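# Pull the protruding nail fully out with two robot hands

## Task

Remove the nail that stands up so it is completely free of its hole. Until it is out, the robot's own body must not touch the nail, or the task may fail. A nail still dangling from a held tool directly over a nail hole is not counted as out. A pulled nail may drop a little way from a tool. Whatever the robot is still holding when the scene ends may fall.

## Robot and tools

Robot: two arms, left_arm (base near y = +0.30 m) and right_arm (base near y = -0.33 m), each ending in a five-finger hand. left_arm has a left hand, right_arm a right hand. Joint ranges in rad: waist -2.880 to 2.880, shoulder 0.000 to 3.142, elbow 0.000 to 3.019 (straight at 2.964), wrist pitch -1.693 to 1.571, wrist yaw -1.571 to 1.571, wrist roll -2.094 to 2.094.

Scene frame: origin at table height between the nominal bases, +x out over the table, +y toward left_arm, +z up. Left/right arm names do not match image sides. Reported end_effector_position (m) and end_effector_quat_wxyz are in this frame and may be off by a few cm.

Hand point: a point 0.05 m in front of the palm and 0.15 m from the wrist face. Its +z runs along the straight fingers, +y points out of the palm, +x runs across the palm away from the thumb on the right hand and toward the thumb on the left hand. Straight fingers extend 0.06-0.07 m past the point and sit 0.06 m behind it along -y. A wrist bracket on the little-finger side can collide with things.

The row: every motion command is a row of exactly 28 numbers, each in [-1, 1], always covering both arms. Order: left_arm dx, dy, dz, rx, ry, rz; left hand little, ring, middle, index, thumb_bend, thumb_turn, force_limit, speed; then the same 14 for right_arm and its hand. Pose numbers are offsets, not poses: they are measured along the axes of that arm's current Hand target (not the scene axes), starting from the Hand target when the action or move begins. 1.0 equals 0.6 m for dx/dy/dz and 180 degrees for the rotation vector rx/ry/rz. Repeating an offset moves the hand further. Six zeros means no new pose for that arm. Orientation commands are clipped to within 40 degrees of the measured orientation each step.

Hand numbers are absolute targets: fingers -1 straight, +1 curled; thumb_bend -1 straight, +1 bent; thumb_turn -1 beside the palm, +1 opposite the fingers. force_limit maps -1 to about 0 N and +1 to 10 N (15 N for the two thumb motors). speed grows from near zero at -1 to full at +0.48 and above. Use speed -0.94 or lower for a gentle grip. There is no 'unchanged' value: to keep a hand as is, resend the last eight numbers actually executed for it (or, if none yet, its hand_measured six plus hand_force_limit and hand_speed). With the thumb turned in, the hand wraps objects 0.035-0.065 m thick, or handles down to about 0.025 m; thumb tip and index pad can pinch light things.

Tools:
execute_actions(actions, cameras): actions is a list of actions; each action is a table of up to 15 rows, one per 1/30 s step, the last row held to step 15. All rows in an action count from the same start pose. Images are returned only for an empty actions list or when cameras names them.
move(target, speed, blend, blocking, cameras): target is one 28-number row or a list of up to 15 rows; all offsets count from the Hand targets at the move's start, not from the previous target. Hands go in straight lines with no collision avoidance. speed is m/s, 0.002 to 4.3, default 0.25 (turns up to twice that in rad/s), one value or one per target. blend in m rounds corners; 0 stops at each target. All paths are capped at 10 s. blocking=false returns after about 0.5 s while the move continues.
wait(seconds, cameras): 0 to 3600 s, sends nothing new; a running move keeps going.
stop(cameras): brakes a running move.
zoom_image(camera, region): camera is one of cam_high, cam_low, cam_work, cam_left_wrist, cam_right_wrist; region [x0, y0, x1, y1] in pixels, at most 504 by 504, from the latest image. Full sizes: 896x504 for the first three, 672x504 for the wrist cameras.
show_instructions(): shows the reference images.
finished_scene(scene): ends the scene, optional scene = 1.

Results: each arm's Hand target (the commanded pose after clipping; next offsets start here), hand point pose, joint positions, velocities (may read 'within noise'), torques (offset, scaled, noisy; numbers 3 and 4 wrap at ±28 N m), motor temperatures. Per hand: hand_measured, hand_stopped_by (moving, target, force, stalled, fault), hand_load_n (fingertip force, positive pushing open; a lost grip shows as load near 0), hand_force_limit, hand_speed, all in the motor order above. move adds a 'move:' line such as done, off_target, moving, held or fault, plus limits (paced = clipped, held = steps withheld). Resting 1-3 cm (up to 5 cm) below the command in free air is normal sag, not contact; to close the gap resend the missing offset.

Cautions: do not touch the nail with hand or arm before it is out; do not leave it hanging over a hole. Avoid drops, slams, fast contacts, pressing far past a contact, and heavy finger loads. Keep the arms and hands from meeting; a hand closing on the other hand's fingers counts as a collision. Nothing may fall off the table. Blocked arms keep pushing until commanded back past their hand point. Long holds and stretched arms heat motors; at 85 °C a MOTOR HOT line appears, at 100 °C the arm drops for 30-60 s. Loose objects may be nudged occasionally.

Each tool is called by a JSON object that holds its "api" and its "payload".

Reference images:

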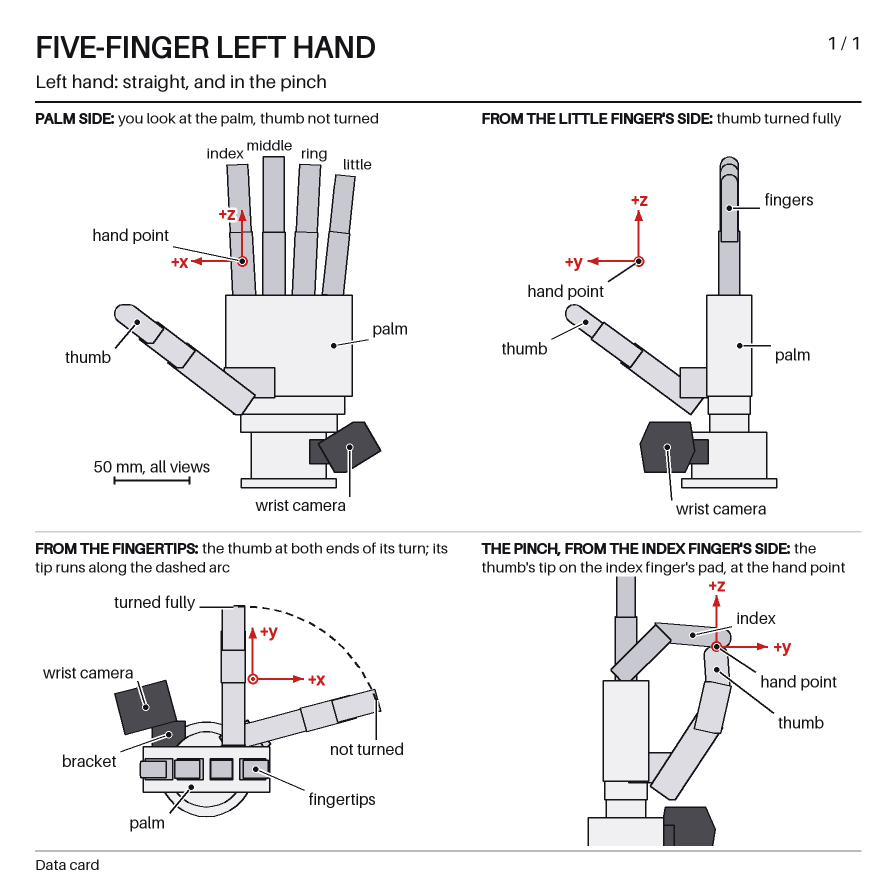

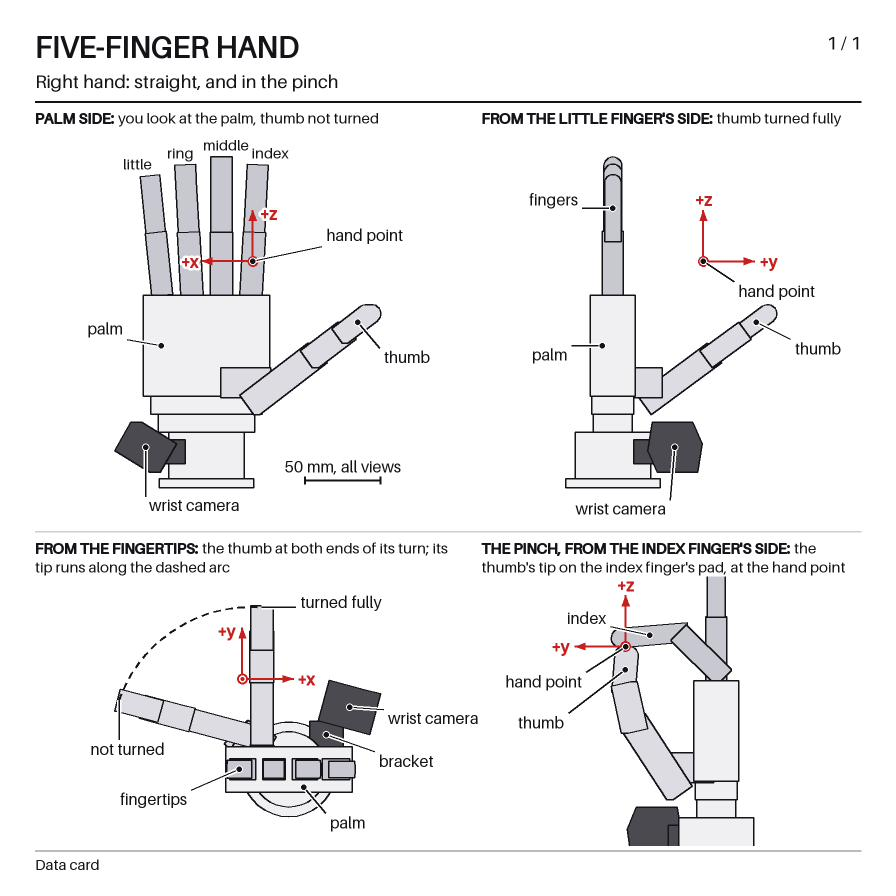

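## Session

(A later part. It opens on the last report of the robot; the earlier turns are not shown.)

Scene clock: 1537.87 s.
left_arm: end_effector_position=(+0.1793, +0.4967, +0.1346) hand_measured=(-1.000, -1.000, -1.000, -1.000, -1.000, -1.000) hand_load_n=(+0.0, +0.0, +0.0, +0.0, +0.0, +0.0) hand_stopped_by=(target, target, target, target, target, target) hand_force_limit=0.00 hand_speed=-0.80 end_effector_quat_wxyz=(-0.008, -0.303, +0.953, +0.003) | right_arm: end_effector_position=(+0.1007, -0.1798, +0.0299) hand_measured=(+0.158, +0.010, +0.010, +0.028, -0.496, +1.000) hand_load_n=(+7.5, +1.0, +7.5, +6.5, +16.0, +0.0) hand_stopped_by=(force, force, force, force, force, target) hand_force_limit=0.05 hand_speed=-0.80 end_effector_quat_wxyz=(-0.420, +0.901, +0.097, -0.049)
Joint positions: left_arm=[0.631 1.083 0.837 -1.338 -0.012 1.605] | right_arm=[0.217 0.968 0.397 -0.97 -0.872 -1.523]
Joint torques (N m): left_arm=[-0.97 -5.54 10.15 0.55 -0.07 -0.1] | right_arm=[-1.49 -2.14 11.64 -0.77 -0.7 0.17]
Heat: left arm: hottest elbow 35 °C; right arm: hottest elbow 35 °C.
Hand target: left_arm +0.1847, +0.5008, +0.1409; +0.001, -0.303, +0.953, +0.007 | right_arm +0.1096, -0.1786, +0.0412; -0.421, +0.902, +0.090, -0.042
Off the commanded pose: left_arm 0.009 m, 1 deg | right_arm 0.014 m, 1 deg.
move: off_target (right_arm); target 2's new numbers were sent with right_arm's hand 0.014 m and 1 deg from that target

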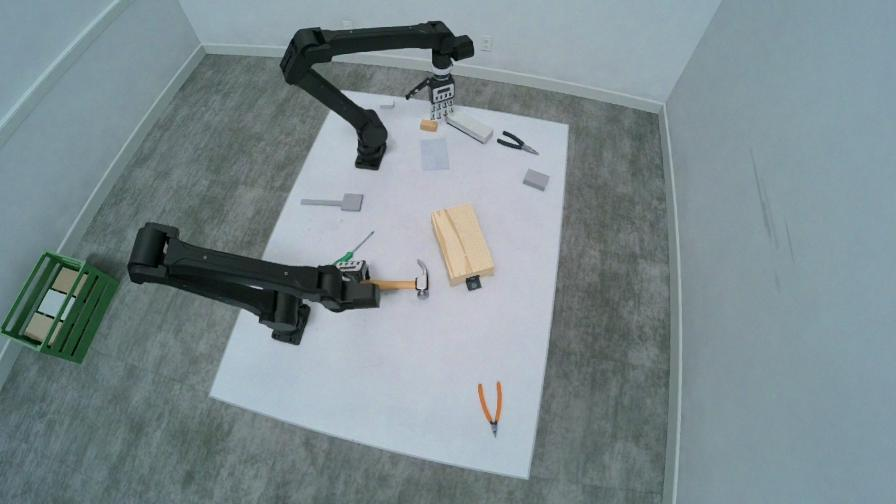

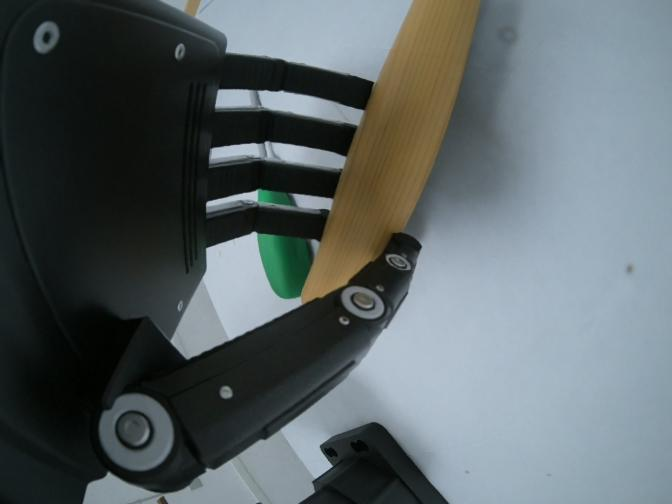

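{"api": "move", "payload": {"target": [0,0,0,0,0,0,-1,-1,-1,-1,-1,-1,0,-0.8, 0.1727,0.0187,-0.0767,0.0221,0.1632,0.2057,0.7,0.7,0.7,0.7,0.25,1,0.05,-0.8], "speed": 0.07, "cameras": ["cam_high","cam_right_wrist","cam_work"]}}

Scene clock: 1564.83 s.
left_arm: end_effector_position=(+0.1793, +0.4967, +0.1346) hand_measured=(-1.000, -1.000, -1.000, -1.000, -1.000, -1.000) hand_load_n=(+0.0, +0.0, +0.0, +0.0, +0.0, +0.0) hand_stopped_by=(target, target, target, target, target, target) hand_force_limit=0.00 hand_speed=-0.80 end_effector_quat_wxyz=(-0.008, -0.303, +0.953, +0.003) | right_arm: end_effector_position=(+0.2046, -0.1954, +0.0514) hand_measured=(+0.158, +0.010, +0.010, +0.028, -0.496, +1.000) hand_load_n=(+8.5, +0.0, +8.5, +0.5, +17.5, +0.0) hand_stopped_by=(force, force, force, force, force, target) hand_force_limit=0.05 hand_speed=-0.80 end_effector_quat_wxyz=(-0.426, +0.861, -0.273, +0.044)
Joint positions: left_arm=[0.631 1.083 0.837 -1.338 -0.012 1.605] | right_arm=[-0.002 0.968 0.416 -0.54 -0.777 -0.728]
Joint torques (N m): left_arm=[-0.91 -5.77 10.19 0.59 -0.06 -0.09] | right_arm=[-2.43 -1.96 12.41 0.88 -0.04 0.62]
Heat: left arm: hottest elbow 35 °C; right arm: hottest elbow 36 °C.
Hand target: left_arm +0.1847, +0.5008, +0.1409; +0.001, -0.303, +0.953, +0.007 | right_arm +0.2196, -0.1996, +0.0620; -0.425, +0.850, -0.306, +0.051
Off the commanded pose: left_arm 0.009 m, 1 deg | right_arm 0.019 m, 4 deg.
move: off_target (right_arm)
Images, in order (width x height): cam_high 896x504, cam_work 896x504, cam_right_wrist 672x504.

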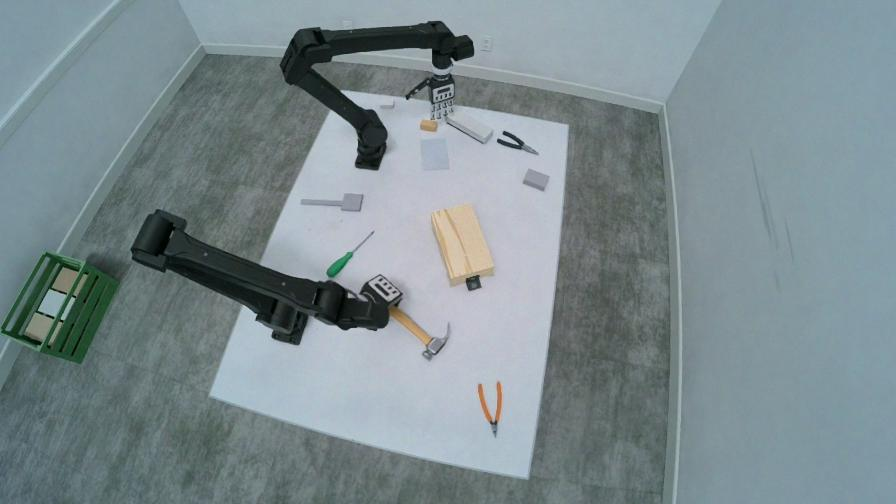

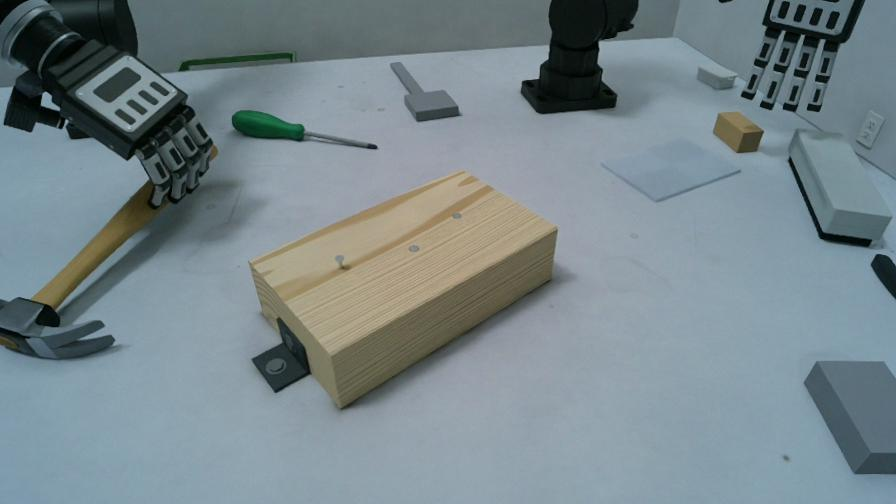

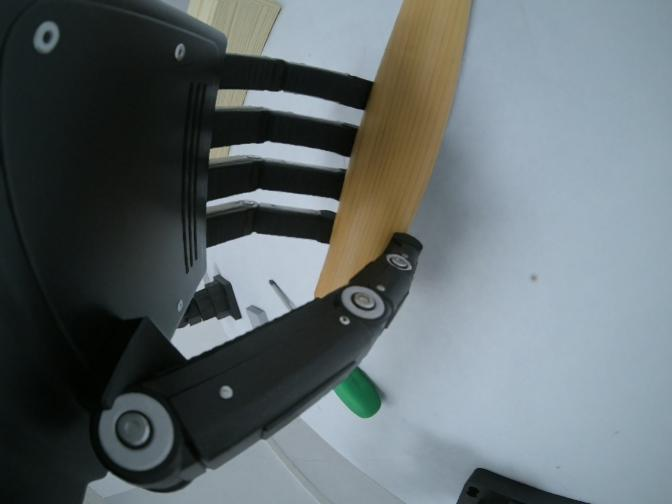

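{"api": "move", "payload": {"target": [0,0,0,0,0,0,-1,-1,-1,-1,-1,-1,0,-0.8, 0.0715,-0.2405,-0.0695,0.0647,-0.0272,0.2274,0.7,0.7,0.7,0.7,0.25,1,0.05,-0.8], "speed": 0.08, "cameras": ["cam_high","cam_right_wrist","cam_work"]}}

Scene clock: 1594.10 s.
left_arm: end_effector_position=(+0.1793, +0.4967, +0.1346) hand_measured=(-1.000, -1.000, -1.000, -1.000, -1.000, -1.000) hand_load_n=(+0.0, +0.0, +0.0, +0.5, +0.0, +0.0) hand_stopped_by=(target, target, target, target, target, target) hand_force_limit=0.00 hand_speed=-0.80 end_effector_quat_wxyz=(-0.008, -0.303, +0.953, +0.003) | right_arm: end_effector_position=(+0.2923, -0.1865, +0.1727) hand_measured=(+0.160, +0.010, +0.010, +0.028, -0.496, +1.000) hand_load_n=(+1.5, +0.0, +10.0, +0.0, +12.0, +0.5) hand_stopped_by=(force, force, force, force, force, target) hand_force_limit=0.05 hand_speed=-0.80 end_effector_quat_wxyz=(-0.502, +0.658, -0.551, -0.106)
Joint positions: left_arm=[0.631 1.083 0.837 -1.338 -0.012 1.605] | right_arm=[-0.154 1.11 0.671 -0.543 -0.966 0.016]
Joint torques (N m): left_arm=[-0.79 -5.66 10.25 0.55 -0.06 -0.08] | right_arm=[-0.32 -3.72 14.35 0.72 -0.86 0.51]
Heat: left arm: hottest elbow 35 °C; right arm: hottest elbow 36 °C.
Hand target: left_arm +0.1847, +0.5008, +0.1409; +0.001, -0.303, +0.953, +0.007 | right_arm +0.3089, -0.1876, +0.1898; -0.510, +0.644, -0.559, -0.106
Off the commanded pose: left_arm 0.009 m, 1 deg | right_arm 0.024 m, 2 deg.
move: off_target (right_arm)
Images, in order (width x height): cam_high 896x504, cam_work 896x504, cam_right_wrist 672x504.

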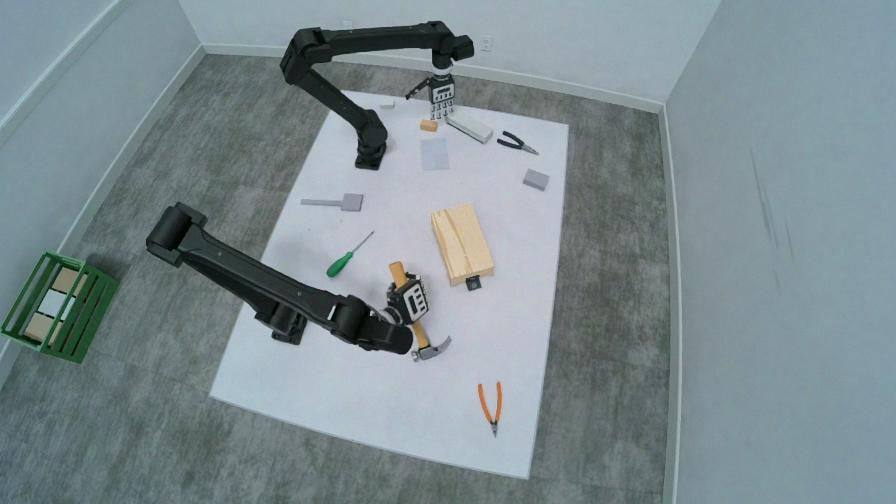

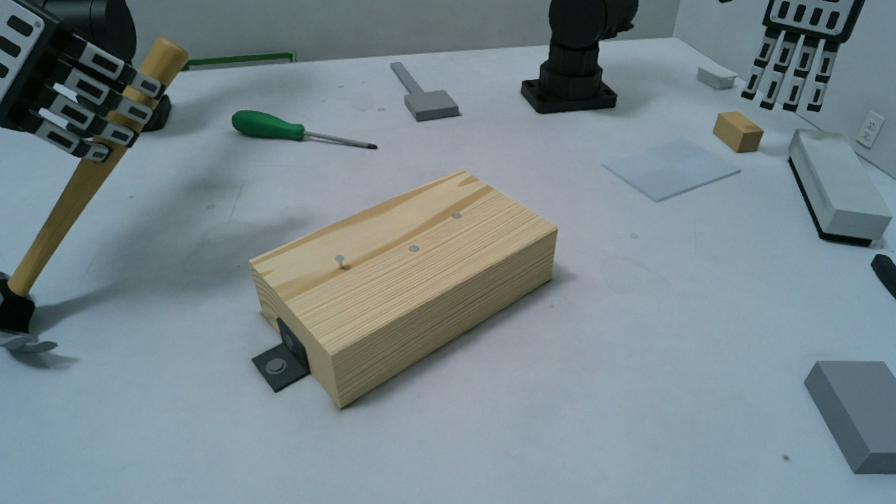

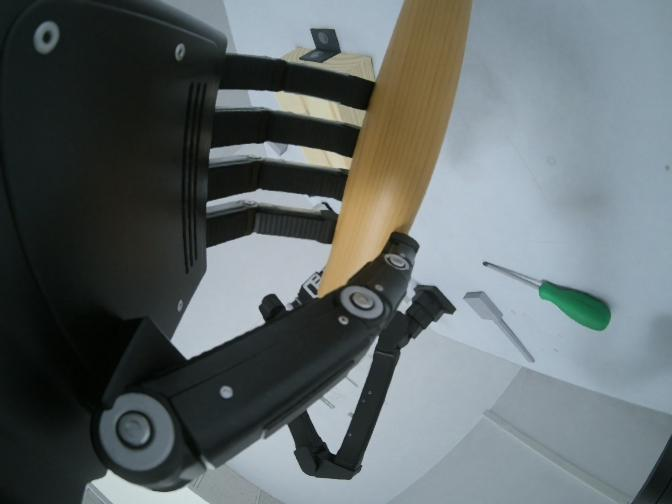

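{"api": "move", "payload": {"target": [0,0,0,0,0,0,-1,-1,-1,-1,-1,-1,0,-0.8, 0,0,0,0,0,0,0.5,0.75,0.75,0.75,0.28,1,0.15,-0.8], "speed": 0.08, "cameras": ["cam_right_wrist"]}}

Scene clock: 1597.70 s.
left_arm: end_effector_position=(+0.1793, +0.4967, +0.1346) hand_measured=(-1.000, -1.000, -1.000, -1.000, -1.000, -1.000) hand_load_n=(+0.0, +0.0, +0.0, +0.0, +0.0, +0.0) hand_stopped_by=(target, target, target, target, target, target) hand_force_limit=0.00 hand_speed=-0.80 end_effector_quat_wxyz=(-0.008, -0.303, +0.953, +0.003) | right_arm: end_effector_position=(+0.2921, -0.1848, +0.1755) hand_measured=(+0.500, +0.062, +0.012, +0.082, -0.492, +1.000) hand_load_n=(+0.5, +0.0, +0.0, +0.0, +0.0, +0.0) hand_stopped_by=(target, force, force, force, force, target) hand_force_limit=0.15 hand_speed=-0.80 end_effector_quat_wxyz=(-0.502, +0.647, -0.562, -0.117)
Joint positions: left_arm=[0.631 1.083 0.837 -1.338 -0.012 1.605] | right_arm=[-0.154 1.11 0.671 -0.543 -0.971 0.053]
Joint torques (N m): left_arm=[-1.14 -5.77 10.17 0.58 -0.06 -0.08] | right_arm=[-1.49 -4.42 14.26 0.94 -0.61 0.17]
Heat: left arm: hottest elbow 35 °C; right arm: hottest elbow 36 °C.
Hand target: left_arm +0.1847, +0.5008, +0.1409; +0.001, -0.303, +0.953, +0.007 | right_arm +0.3089, -0.1876, +0.1898; -0.510, +0.645, -0.559, -0.106
Off the commanded pose: left_arm 0.009 m, 1 deg | right_arm 0.022 m, 2 deg.
move: done

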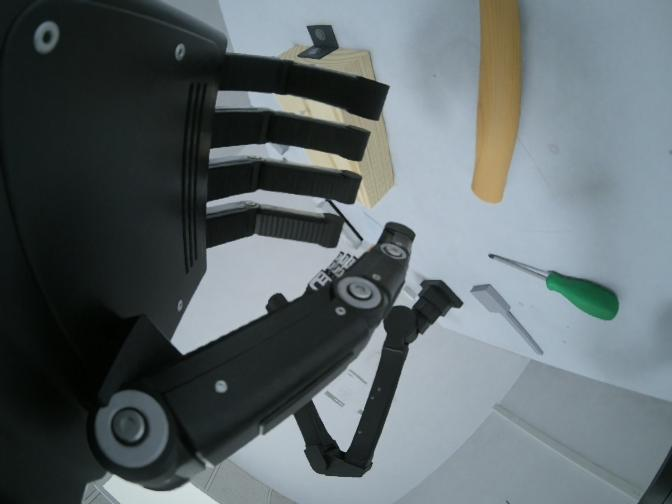

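{"api": "move", "payload": {"target": [0,0,0,0,0,0,-1,-1,-1,-1,-1,-1,0,-0.8, -0.08,-0.1,-0.05,0,0,0,-1,-1,-1,-1,-1,1,-0.4,0], "speed": 0.1, "cameras": ["cam_high","cam_work","cam_right_wrist"]}}

{"api": "zoom_image", "payload": {"camera": "cam_high", "region": [320, 200, 500, 380]}}

Scene clock: 1658.73 s.
left_arm: end_effector_position=(+0.1793, +0.4967, +0.1346) hand_measured=(-1.000, -1.000, -1.000, -1.000, -1.000, -1.000) hand_load_n=(+0.0, +0.0, +0.0, +0.0, +0.0, +0.0) hand_stopped_by=(target, target, target, target, target, target) hand_force_limit=0.00 hand_speed=-0.80 end_effector_quat_wxyz=(-0.008, -0.303, +0.953, +0.003) | right_arm: end_effector_position=(+0.3192, -0.1880, +0.2504) hand_measured=(-1.000, -1.000, -1.000, -1.000, -1.000, +1.000) hand_load_n=(+0.0, +0.0, +0.0, +0.0, +0.0, +0.0) hand_stopped_by=(target, target, target, target, target, target) hand_force_limit=-0.40 hand_speed=0.00 end_effector_quat_wxyz=(-0.503, +0.647, -0.562, -0.115)
Joint positions: left_arm=[0.631 1.083 0.837 -1.338 -0.012 1.605] | right_arm=[-0.154 1.11 0.877 -0.741 -0.971 0.058]
Joint torques (N m): left_arm=[-0.97 -5.66 10.19 0.58 -0.08 -0.1] | right_arm=[-1.32 -6.71 15.09 0.32 -0.58 0.19]
Heat: left arm: hottest elbow 36 °C; right arm: hottest elbow 39 °C.
Hand target: left_arm +0.1847, +0.5008, +0.1409; +0.001, -0.303, +0.953, +0.007 | right_arm +0.3287, -0.1903, +0.2698; -0.510, +0.644, -0.559, -0.106
Off the commanded pose: left_arm 0.009 m, 1 deg | right_arm 0.022 m, 1 deg.
move: off_target (right_arm)

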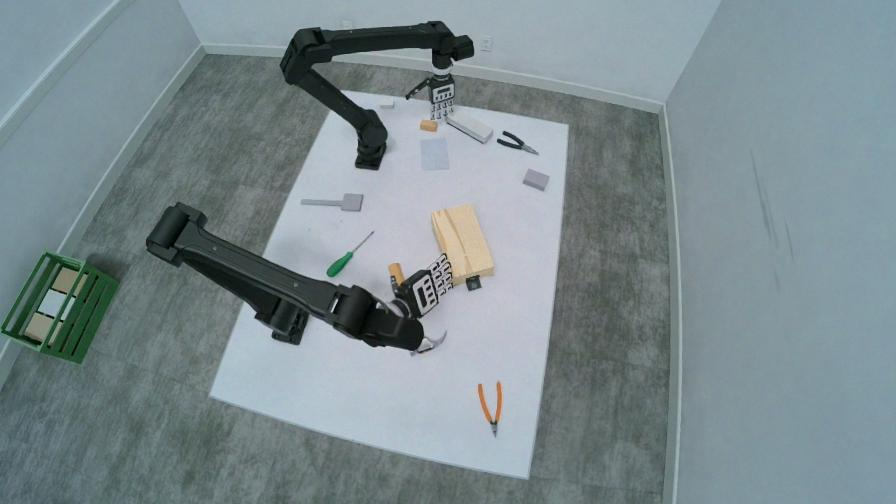

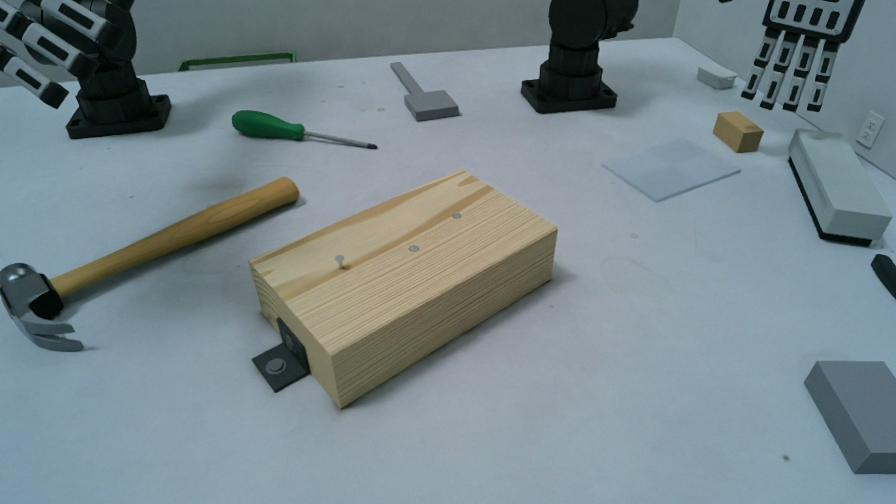

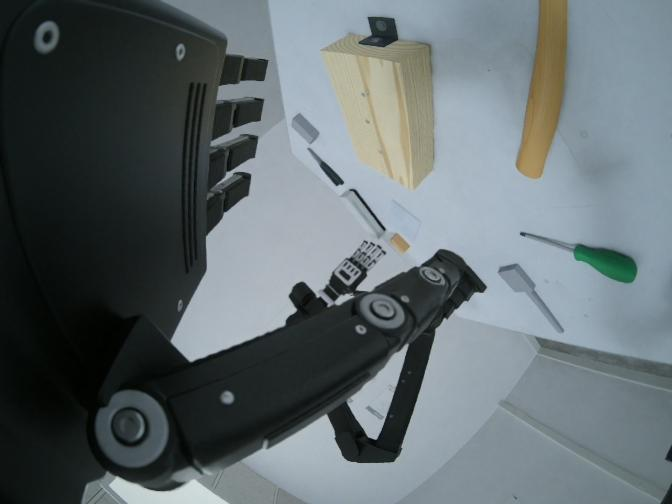

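Scaled by 2.800 from the camera's image (finer frame: 1280x720).

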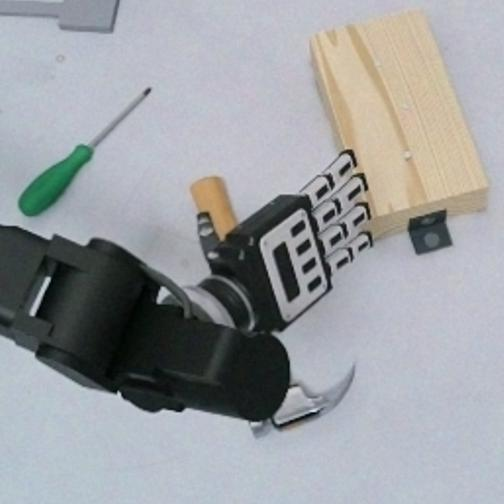

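{"api": "move", "payload": {"target": [0,0,0,0,0,0,-1,-1,-1,-1,-1,-1,0,-0.8, 0.0487,0.2597,0.1285,0.0691,0.1123,-0.2258,-1,-1,-1,-1,-0.4,1,-0.4,0], "speed": 0.2, "cameras": ["cam_high","cam_right_wrist"]}}

{"api": "zoom_image", "payload": {"camera": "cam_high", "region": [320, 200, 500, 380]}}

Scene clock: 1682.27 s.
left_arm: end_effector_position=(+0.1793, +0.4967, +0.1346) hand_measured=(-1.000, -1.000, -1.000, -1.000, -1.000, -1.000) hand_load_n=(+0.0, +0.0, +0.0, +0.0, +0.0, +0.0) hand_stopped_by=(target, target, target, target, target, target) hand_force_limit=0.00 hand_speed=-0.80 end_effector_quat_wxyz=(-0.008, -0.303, +0.953, +0.003) | right_arm: end_effector_position=(+0.2437, -0.1248, +0.1326) hand_measured=(-1.000, -1.000, -1.000, -1.000, -0.400, +1.000) hand_load_n=(+0.0, +0.0, +0.0, +0.0, +0.0, +0.0) hand_stopped_by=(target, target, target, target, target, target) hand_force_limit=-0.40 hand_speed=0.00 end_effector_quat_wxyz=(-0.474, +0.747, -0.398, +0.241)
Joint positions: left_arm=[0.631 1.083 0.837 -1.338 -0.012 1.605] | right_arm=[0.467 0.621 0.348 -0.177 -0.102 -0.031]
Joint torques (N m): left_arm=[-0.97 -5.71 10.19 0.51 -0.08 -0.08] | right_arm=[-0.91 -1.03 10.65 2.4 -0.01 -0.17]
Heat: left arm: hottest elbow 36 °C; right arm: hottest elbow 38 °C.
Hand target: left_arm +0.1847, +0.5008, +0.1409; +0.001, -0.303, +0.953, +0.007 | right_arm +0.2432, -0.1255, +0.1299; -0.477, +0.748, -0.389, +0.248
Off the commanded pose: left_arm 0.009 m, 1 deg | right_arm 0.003 m, 1 deg.
move: done

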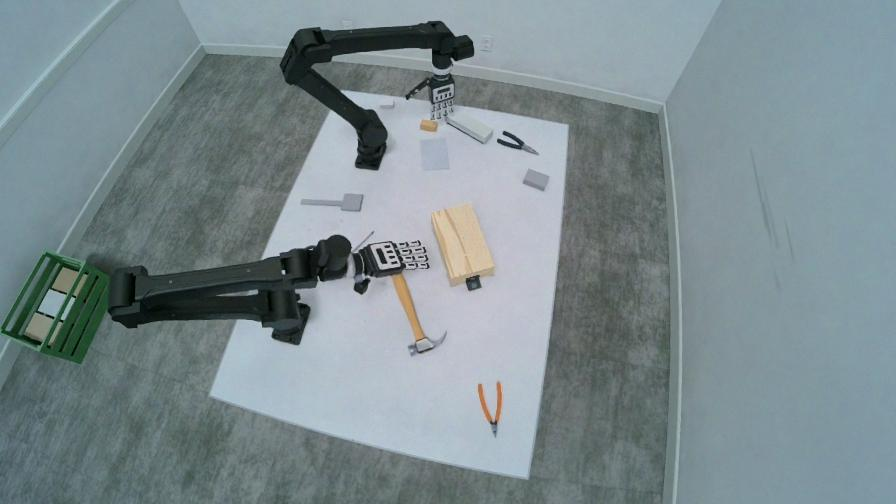

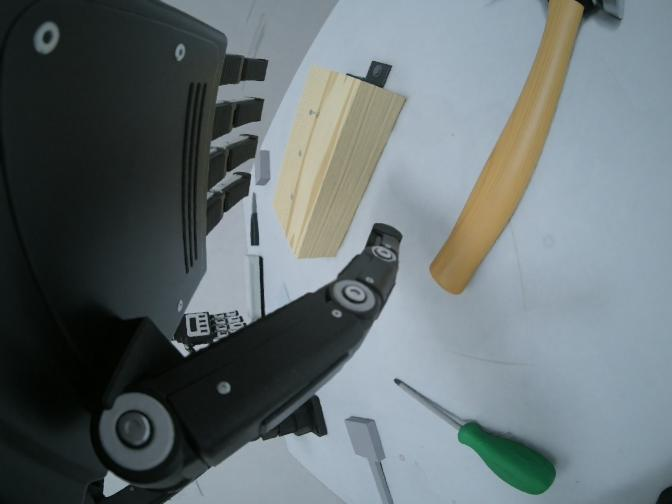

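Scaled by 2.800 from the camera's image (finer frame: 1280x720).

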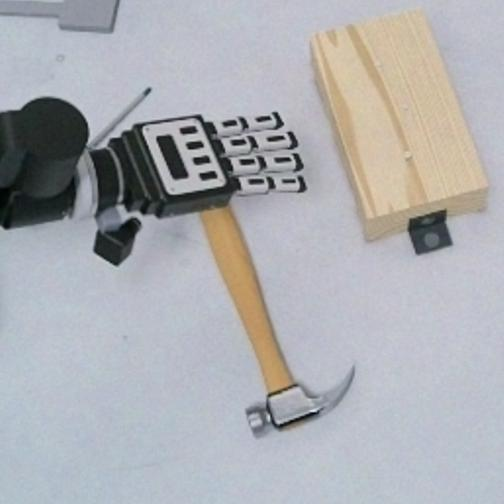

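{"api": "move", "payload": {"target": [0,0,0,0,0,0,-1,-1,-1,-1,-1,-1,0,-0.8, 0,0.1318,0.0523,0,0,0,-1,-1,-1,-1,-0.4,1,-0.4,0], "speed": 0.1, "cameras": ["cam_work","cam_right_wrist"]}}

{"api": "zoom_image", "payload": {"camera": "cam_work", "region": [60, 60, 340, 300]}}

Scene clock: 1700.53 s.
left_arm: end_effector_position=(+0.1793, +0.4967, +0.1346) hand_measured=(-1.000, -1.000, -1.000, -1.000, -1.000, -1.000) hand_load_n=(+0.0, +0.0, +0.0, +0.0, +0.0, +0.0) hand_stopped_by=(target, target, target, target, target, target) hand_force_limit=0.00 hand_speed=-0.80 end_effector_quat_wxyz=(-0.008, -0.303, +0.953, +0.003) | right_arm: end_effector_position=(+0.2410, -0.1265, +0.0496) hand_measured=(-1.000, -1.000, -1.000, -1.000, -0.400, +1.000) hand_load_n=(+0.0, -0.5, +0.0, +0.0, +0.0, +0.0) hand_stopped_by=(target, target, target, target, target, target) hand_force_limit=-0.40 hand_speed=0.00 end_effector_quat_wxyz=(-0.478, +0.745, -0.395, +0.244)
Joint positions: left_arm=[0.631 1.083 0.837 -1.338 -0.012 1.605] | right_arm=[0.467 0.837 0.159 0.237 -0.102 -0.033]
Joint torques (N m): left_arm=[-0.91 -5.42 10.17 0.58 -0.08 -0.08] | right_arm=[-0.09 -0.91 8.59 2.44 -0.11 -0.14]
Heat: left arm: hottest elbow 36 °C; right arm: hottest elbow 38 °C.
Hand target: left_arm +0.1847, +0.5008, +0.1409; +0.001, -0.303, +0.953, +0.007 | right_arm +0.2391, -0.1283, +0.0449; -0.477, +0.748, -0.389, +0.248
Off the commanded pose: left_arm 0.009 m, 1 deg | right_arm 0.005 m, 1 deg.
move: done

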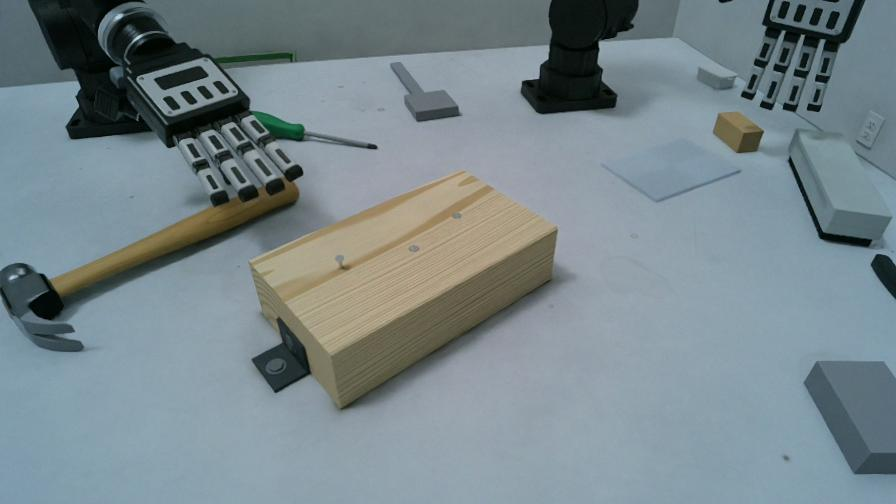

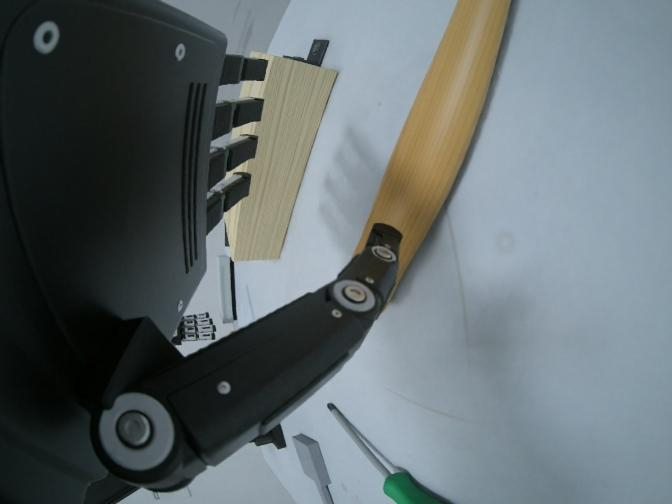

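Scaled by 1.800 from the camera's image (finer frame: 1280x720).

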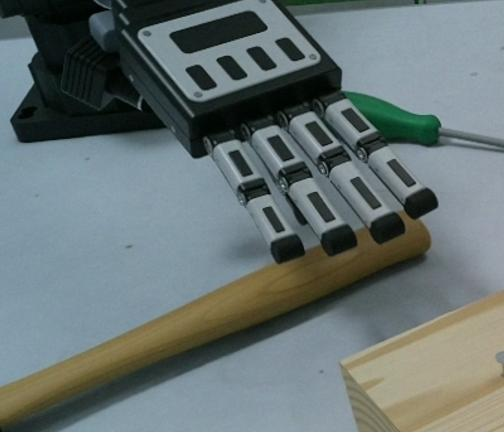

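{"api": "move", "payload": {"target": [[0,0,0,0,0,0,-1,-1,-1,-1,-1,-1,0,-0.8, 0,0.0466,0.0176,0,0,0,-1,-1,-1,-1,-0.55,1,-0.4,0],[0,0,0,0,0,0,-1,-1,-1,-1,-1,-1,0,-0.8, 0,0.0466,0.0176,0,0,0,-1,-1,-1,-1,-0.2,1,-0.7,-0.85]], "speed": 0.05, "cameras": ["cam_work","cam_right_wrist"]}}

Scene clock: 1715.57 s.
left_arm: end_effector_position=(+0.1793, +0.4967, +0.1346) hand_measured=(-1.000, -1.000, -1.000, -1.000, -1.000, -1.000) hand_load_n=(+0.0, +0.0, +0.0, +0.0, +0.0, +0.0) hand_stopped_by=(target, target, target, target, target, target) hand_force_limit=0.00 hand_speed=-0.80 end_effector_quat_wxyz=(-0.008, -0.303, +0.953, +0.003) | right_arm: end_effector_position=(+0.2391, -0.1272, +0.0190) hand_measured=(-1.000, -1.000, -1.000, -1.000, -0.200, +1.000) hand_load_n=(+0.0, +0.0, +0.0, +0.0, +0.5, +0.0) hand_stopped_by=(target, target, target, target, target, target) hand_force_limit=-0.70 hand_speed=-0.85 end_effector_quat_wxyz=(-0.478, +0.746, -0.394, +0.244)
Joint positions: left_arm=[0.631 1.083 0.837 -1.338 -0.012 1.605] | right_arm=[0.467 1.011 0.106 0.466 -0.104 -0.035]
Joint torques (N m): left_arm=[-1.08 -5.71 10.18 0.57 -0.06 -0.09] | right_arm=[-0.79 -0.73 7.41 2.24 -0.1 -0.15]
Heat: left arm: hottest elbow 36 °C; right arm: hottest elbow 36 °C.
Hand target: left_arm +0.1847, +0.5008, +0.1409; +0.001, -0.303, +0.953, +0.007 | right_arm +0.2374, -0.1296, +0.0152; -0.477, +0.748, -0.389, +0.248
Off the commanded pose: left_arm 0.009 m, 1 deg | right_arm 0.005 m, 1 deg.
move: done

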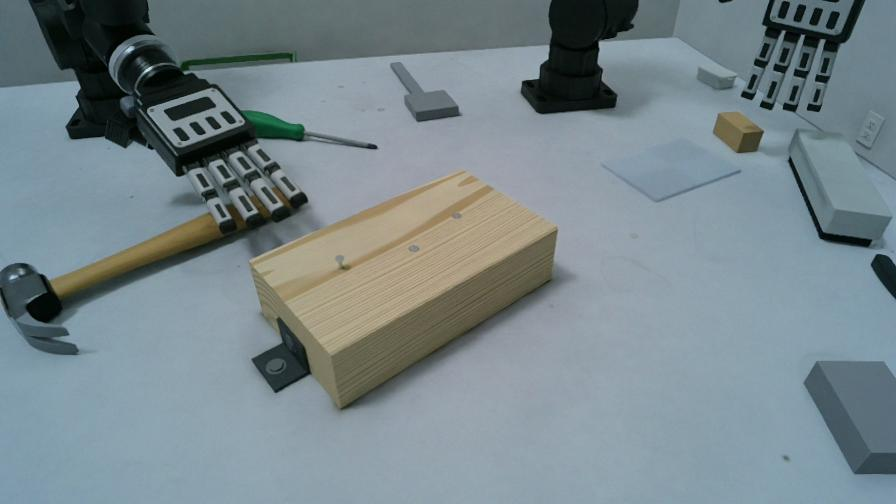

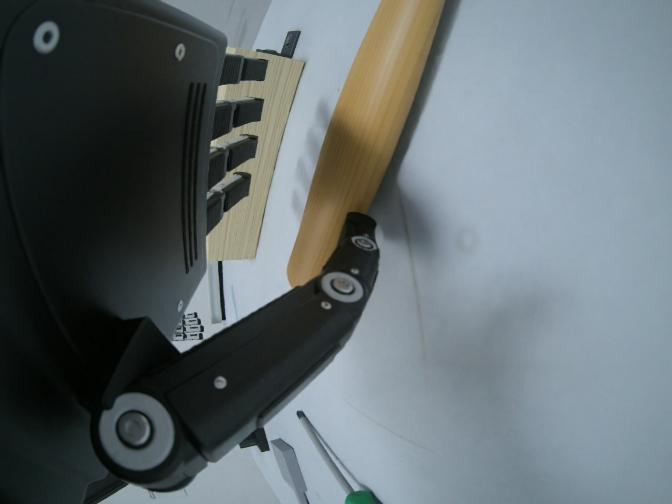

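{"api": "move", "payload": {"target": [[0,0,0,0,0,0,-1,-1,-1,-1,-1,-1,0,-0.8, 0,0.008,0.003,0,0,0,-1,-1,-1,-1,-0.2,1,-0.7,-0.85],[0,0,0,0,0,0,-1,-1,-1,-1,-1,-1,0,-0.8, 0,0.008,0.003,0,0,0,0.5,0.5,0.5,0.5,0.2,1,-0.4,-0.8]], "speed": 0.05, "cameras": ["cam_work","cam_right_wrist"]}}

{"api": "zoom_image", "payload": {"camera": "cam_work", "region": [60, 60, 340, 300]}}

Scene clock: 1725.10 s.
left_arm: end_effector_position=(+0.1793, +0.4967, +0.1346) hand_measured=(-1.000, -1.000, -1.000, -1.000, -1.000, -1.000) hand_load_n=(+0.0, +0.0, +0.0, +0.0, +0.0, +0.0) hand_stopped_by=(target, target, target, target, target, target) hand_force_limit=0.00 hand_speed=-0.80 end_effector_quat_wxyz=(-0.008, -0.303, +0.953, +0.003) | right_arm: end_effector_position=(+0.2411, -0.1262, +0.0170) hand_measured=(+0.500, +0.500, +0.218, -0.336, +0.200, +1.000) hand_load_n=(+0.0, +0.5, +4.0, -0.5, +0.5, +0.0) hand_stopped_by=(target, target, force, force, target, target) hand_force_limit=-0.40 hand_speed=-0.80 end_effector_quat_wxyz=(-0.483, +0.743, -0.392, +0.248)
Joint positions: left_arm=[0.631 1.083 0.837 -1.338 -0.012 1.605] | right_arm=[0.467 1.049 0.098 0.527 -0.104 -0.035]
Joint torques (N m): left_arm=[-0.91 -5.6 10.14 0.47 -0.06 -0.11] | right_arm=[-0.73 -1.96 7.05 1.85 -0.12 -0.14]
Heat: left arm: hottest elbow 36 °C; right arm: hottest elbow 36 °C.
Hand target: left_arm +0.1847, +0.5008, +0.1409; +0.001, -0.303, +0.953, +0.007 | right_arm +0.2370, -0.1298, +0.0101; -0.477, +0.748, -0.389, +0.248
Off the commanded pose: left_arm 0.009 m, 1 deg | right_arm 0.009 m, 1 deg.
move: done

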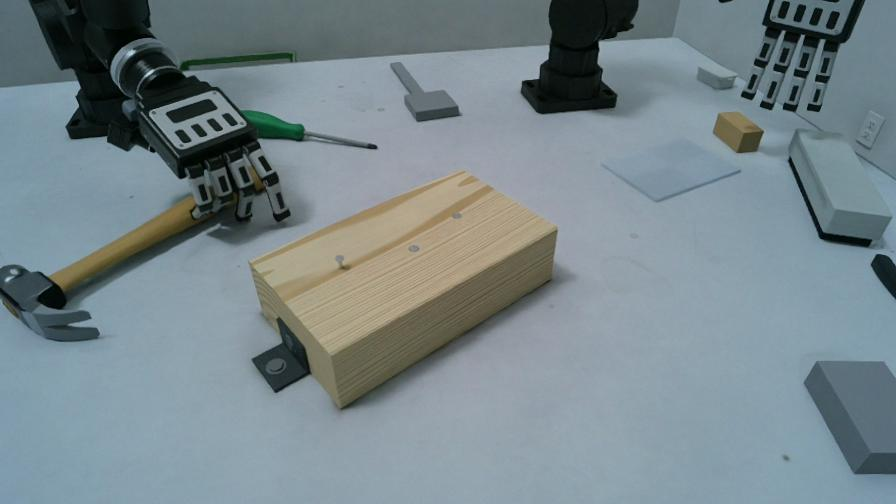

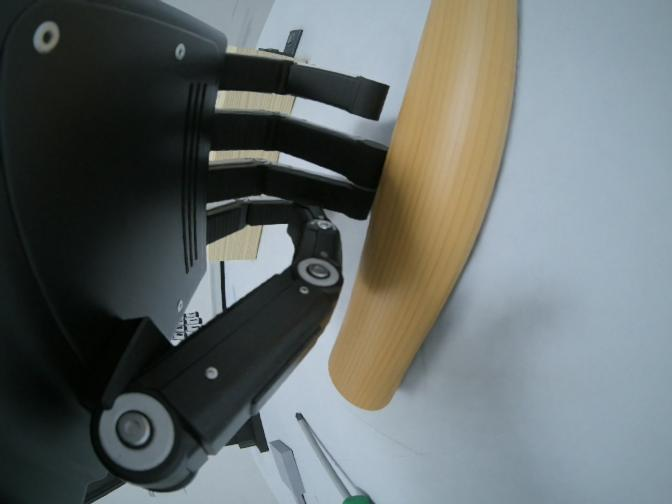

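Scaled by 1.800 from the camera's image (finer frame: 1280x720).

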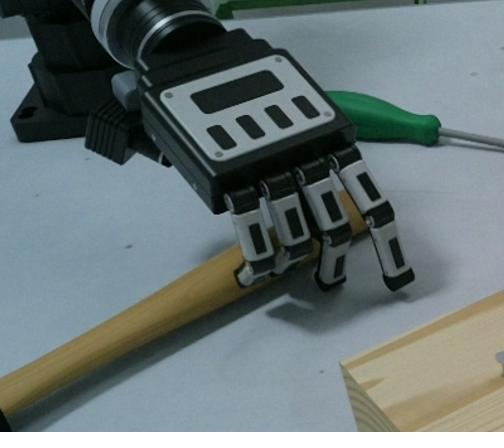

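{"api": "move", "payload": {"target": [[0,0,0,0,0,0,-1,-1,-1,-1,-1,-1,0,-0.8, 0,0,0,0,0,0,-1,-1,-1,-1,-1,1,-0.4,-0.5],[0,0,0,0,0,0,-1,-1,-1,-1,-1,-1,0,-0.8, 0,-0.106,-0.045,0,0,0,-1,-1,-1,-1,-1,1,-0.4,-0.5]], "speed": 0.05, "cameras": ["cam_work","cam_right_wrist","cam_high"]}}

{"api": "zoom_image", "payload": {"camera": "cam_high", "region": [320, 200, 500, 380]}}

Scene clock: 1737.37 s.
left_arm: end_effector_position=(+0.1793, +0.4967, +0.1346) hand_measured=(-1.000, -1.000, -1.000, -1.000, -1.000, -1.000) hand_load_n=(+0.0, +0.0, +0.0, +0.0, -0.5, +0.0) hand_stopped_by=(target, target, target, target, target, target) hand_force_limit=0.00 hand_speed=-0.80 end_effector_quat_wxyz=(-0.008, -0.303, +0.953, +0.003) | right_arm: end_effector_position=(+0.2250, -0.1348, +0.0551) hand_measured=(-1.000, -1.000, -1.000, -1.000, -0.998, +1.000) hand_load_n=(+0.0, +0.0, +0.0, +0.0, +0.0, +0.0) hand_stopped_by=(target, target, target, target, target, target) hand_force_limit=-0.40 hand_speed=-0.50 end_effector_quat_wxyz=(-0.465, +0.754, -0.400, +0.235)
Joint positions: left_arm=[0.631 1.083 0.837 -1.338 -0.012 1.605] | right_arm=[0.467 0.703 0.163 0.063 -0.105 -0.035]
Joint torques (N m): left_arm=[-0.85 -5.95 10.19 0.55 -0.07 -0.08] | right_arm=[-0.85 -1.55 15.04 0.88 -0.01 -0.18]
Heat: left arm: hottest elbow 36 °C; right arm: hottest elbow 35 °C.
Hand target: left_arm +0.1847, +0.5008, +0.1409; +0.001, -0.303, +0.953, +0.007 | right_arm +0.2390, -0.1284, +0.0792; -0.477, +0.748, -0.389, +0.248
Off the commanded pose: left_arm 0.009 m, 1 deg | right_arm 0.029 m, 2 deg.
move: off_target (right_arm)
Images, in order (width x height): cam_high 896x504, cam_work 896x504, cam_right_wrist 672x504.

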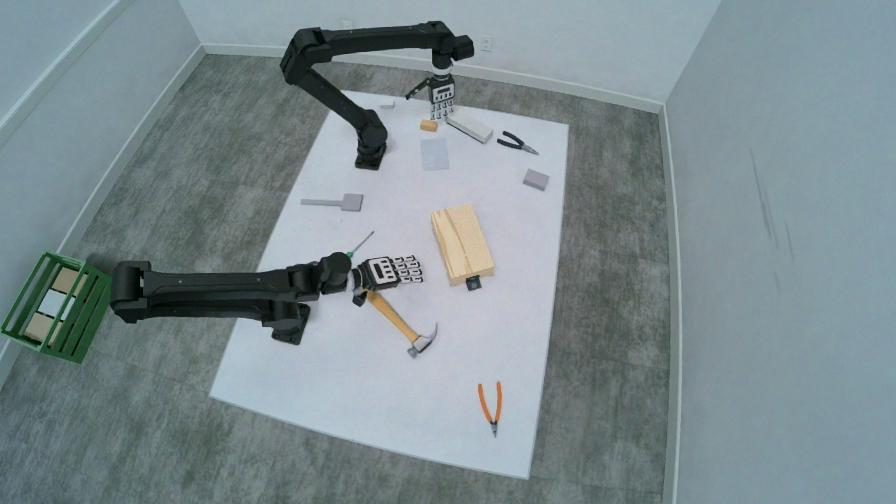

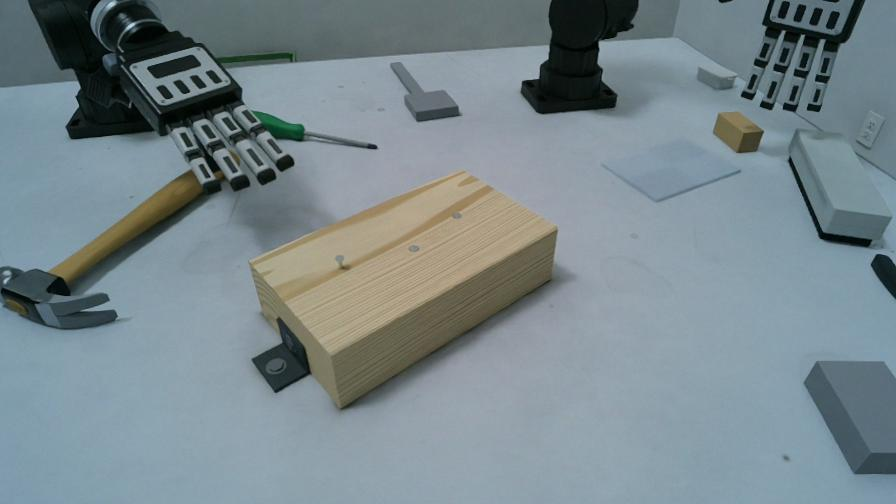

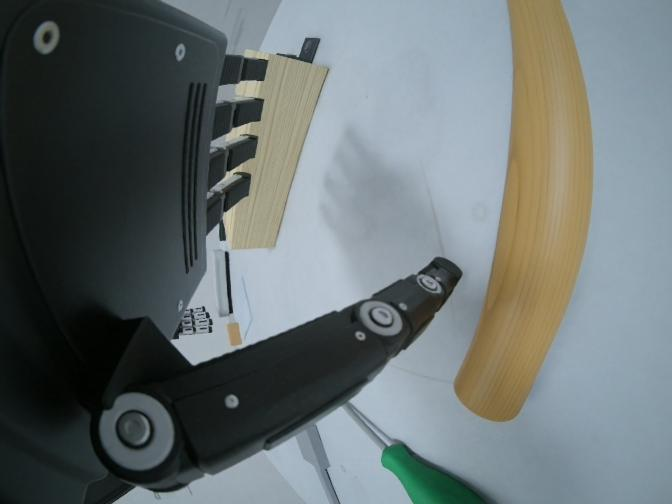

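Scaled by 2.800 from the camera's image (finer frame: 1280x720).

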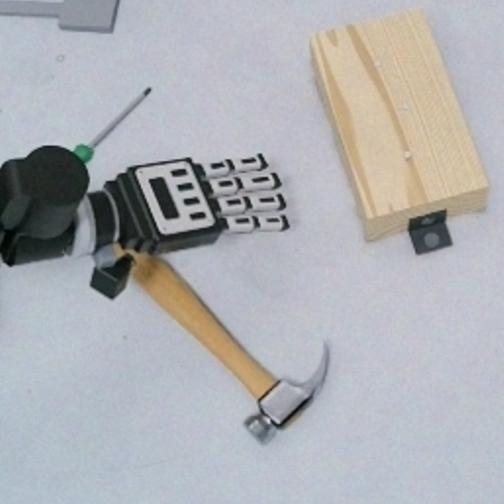

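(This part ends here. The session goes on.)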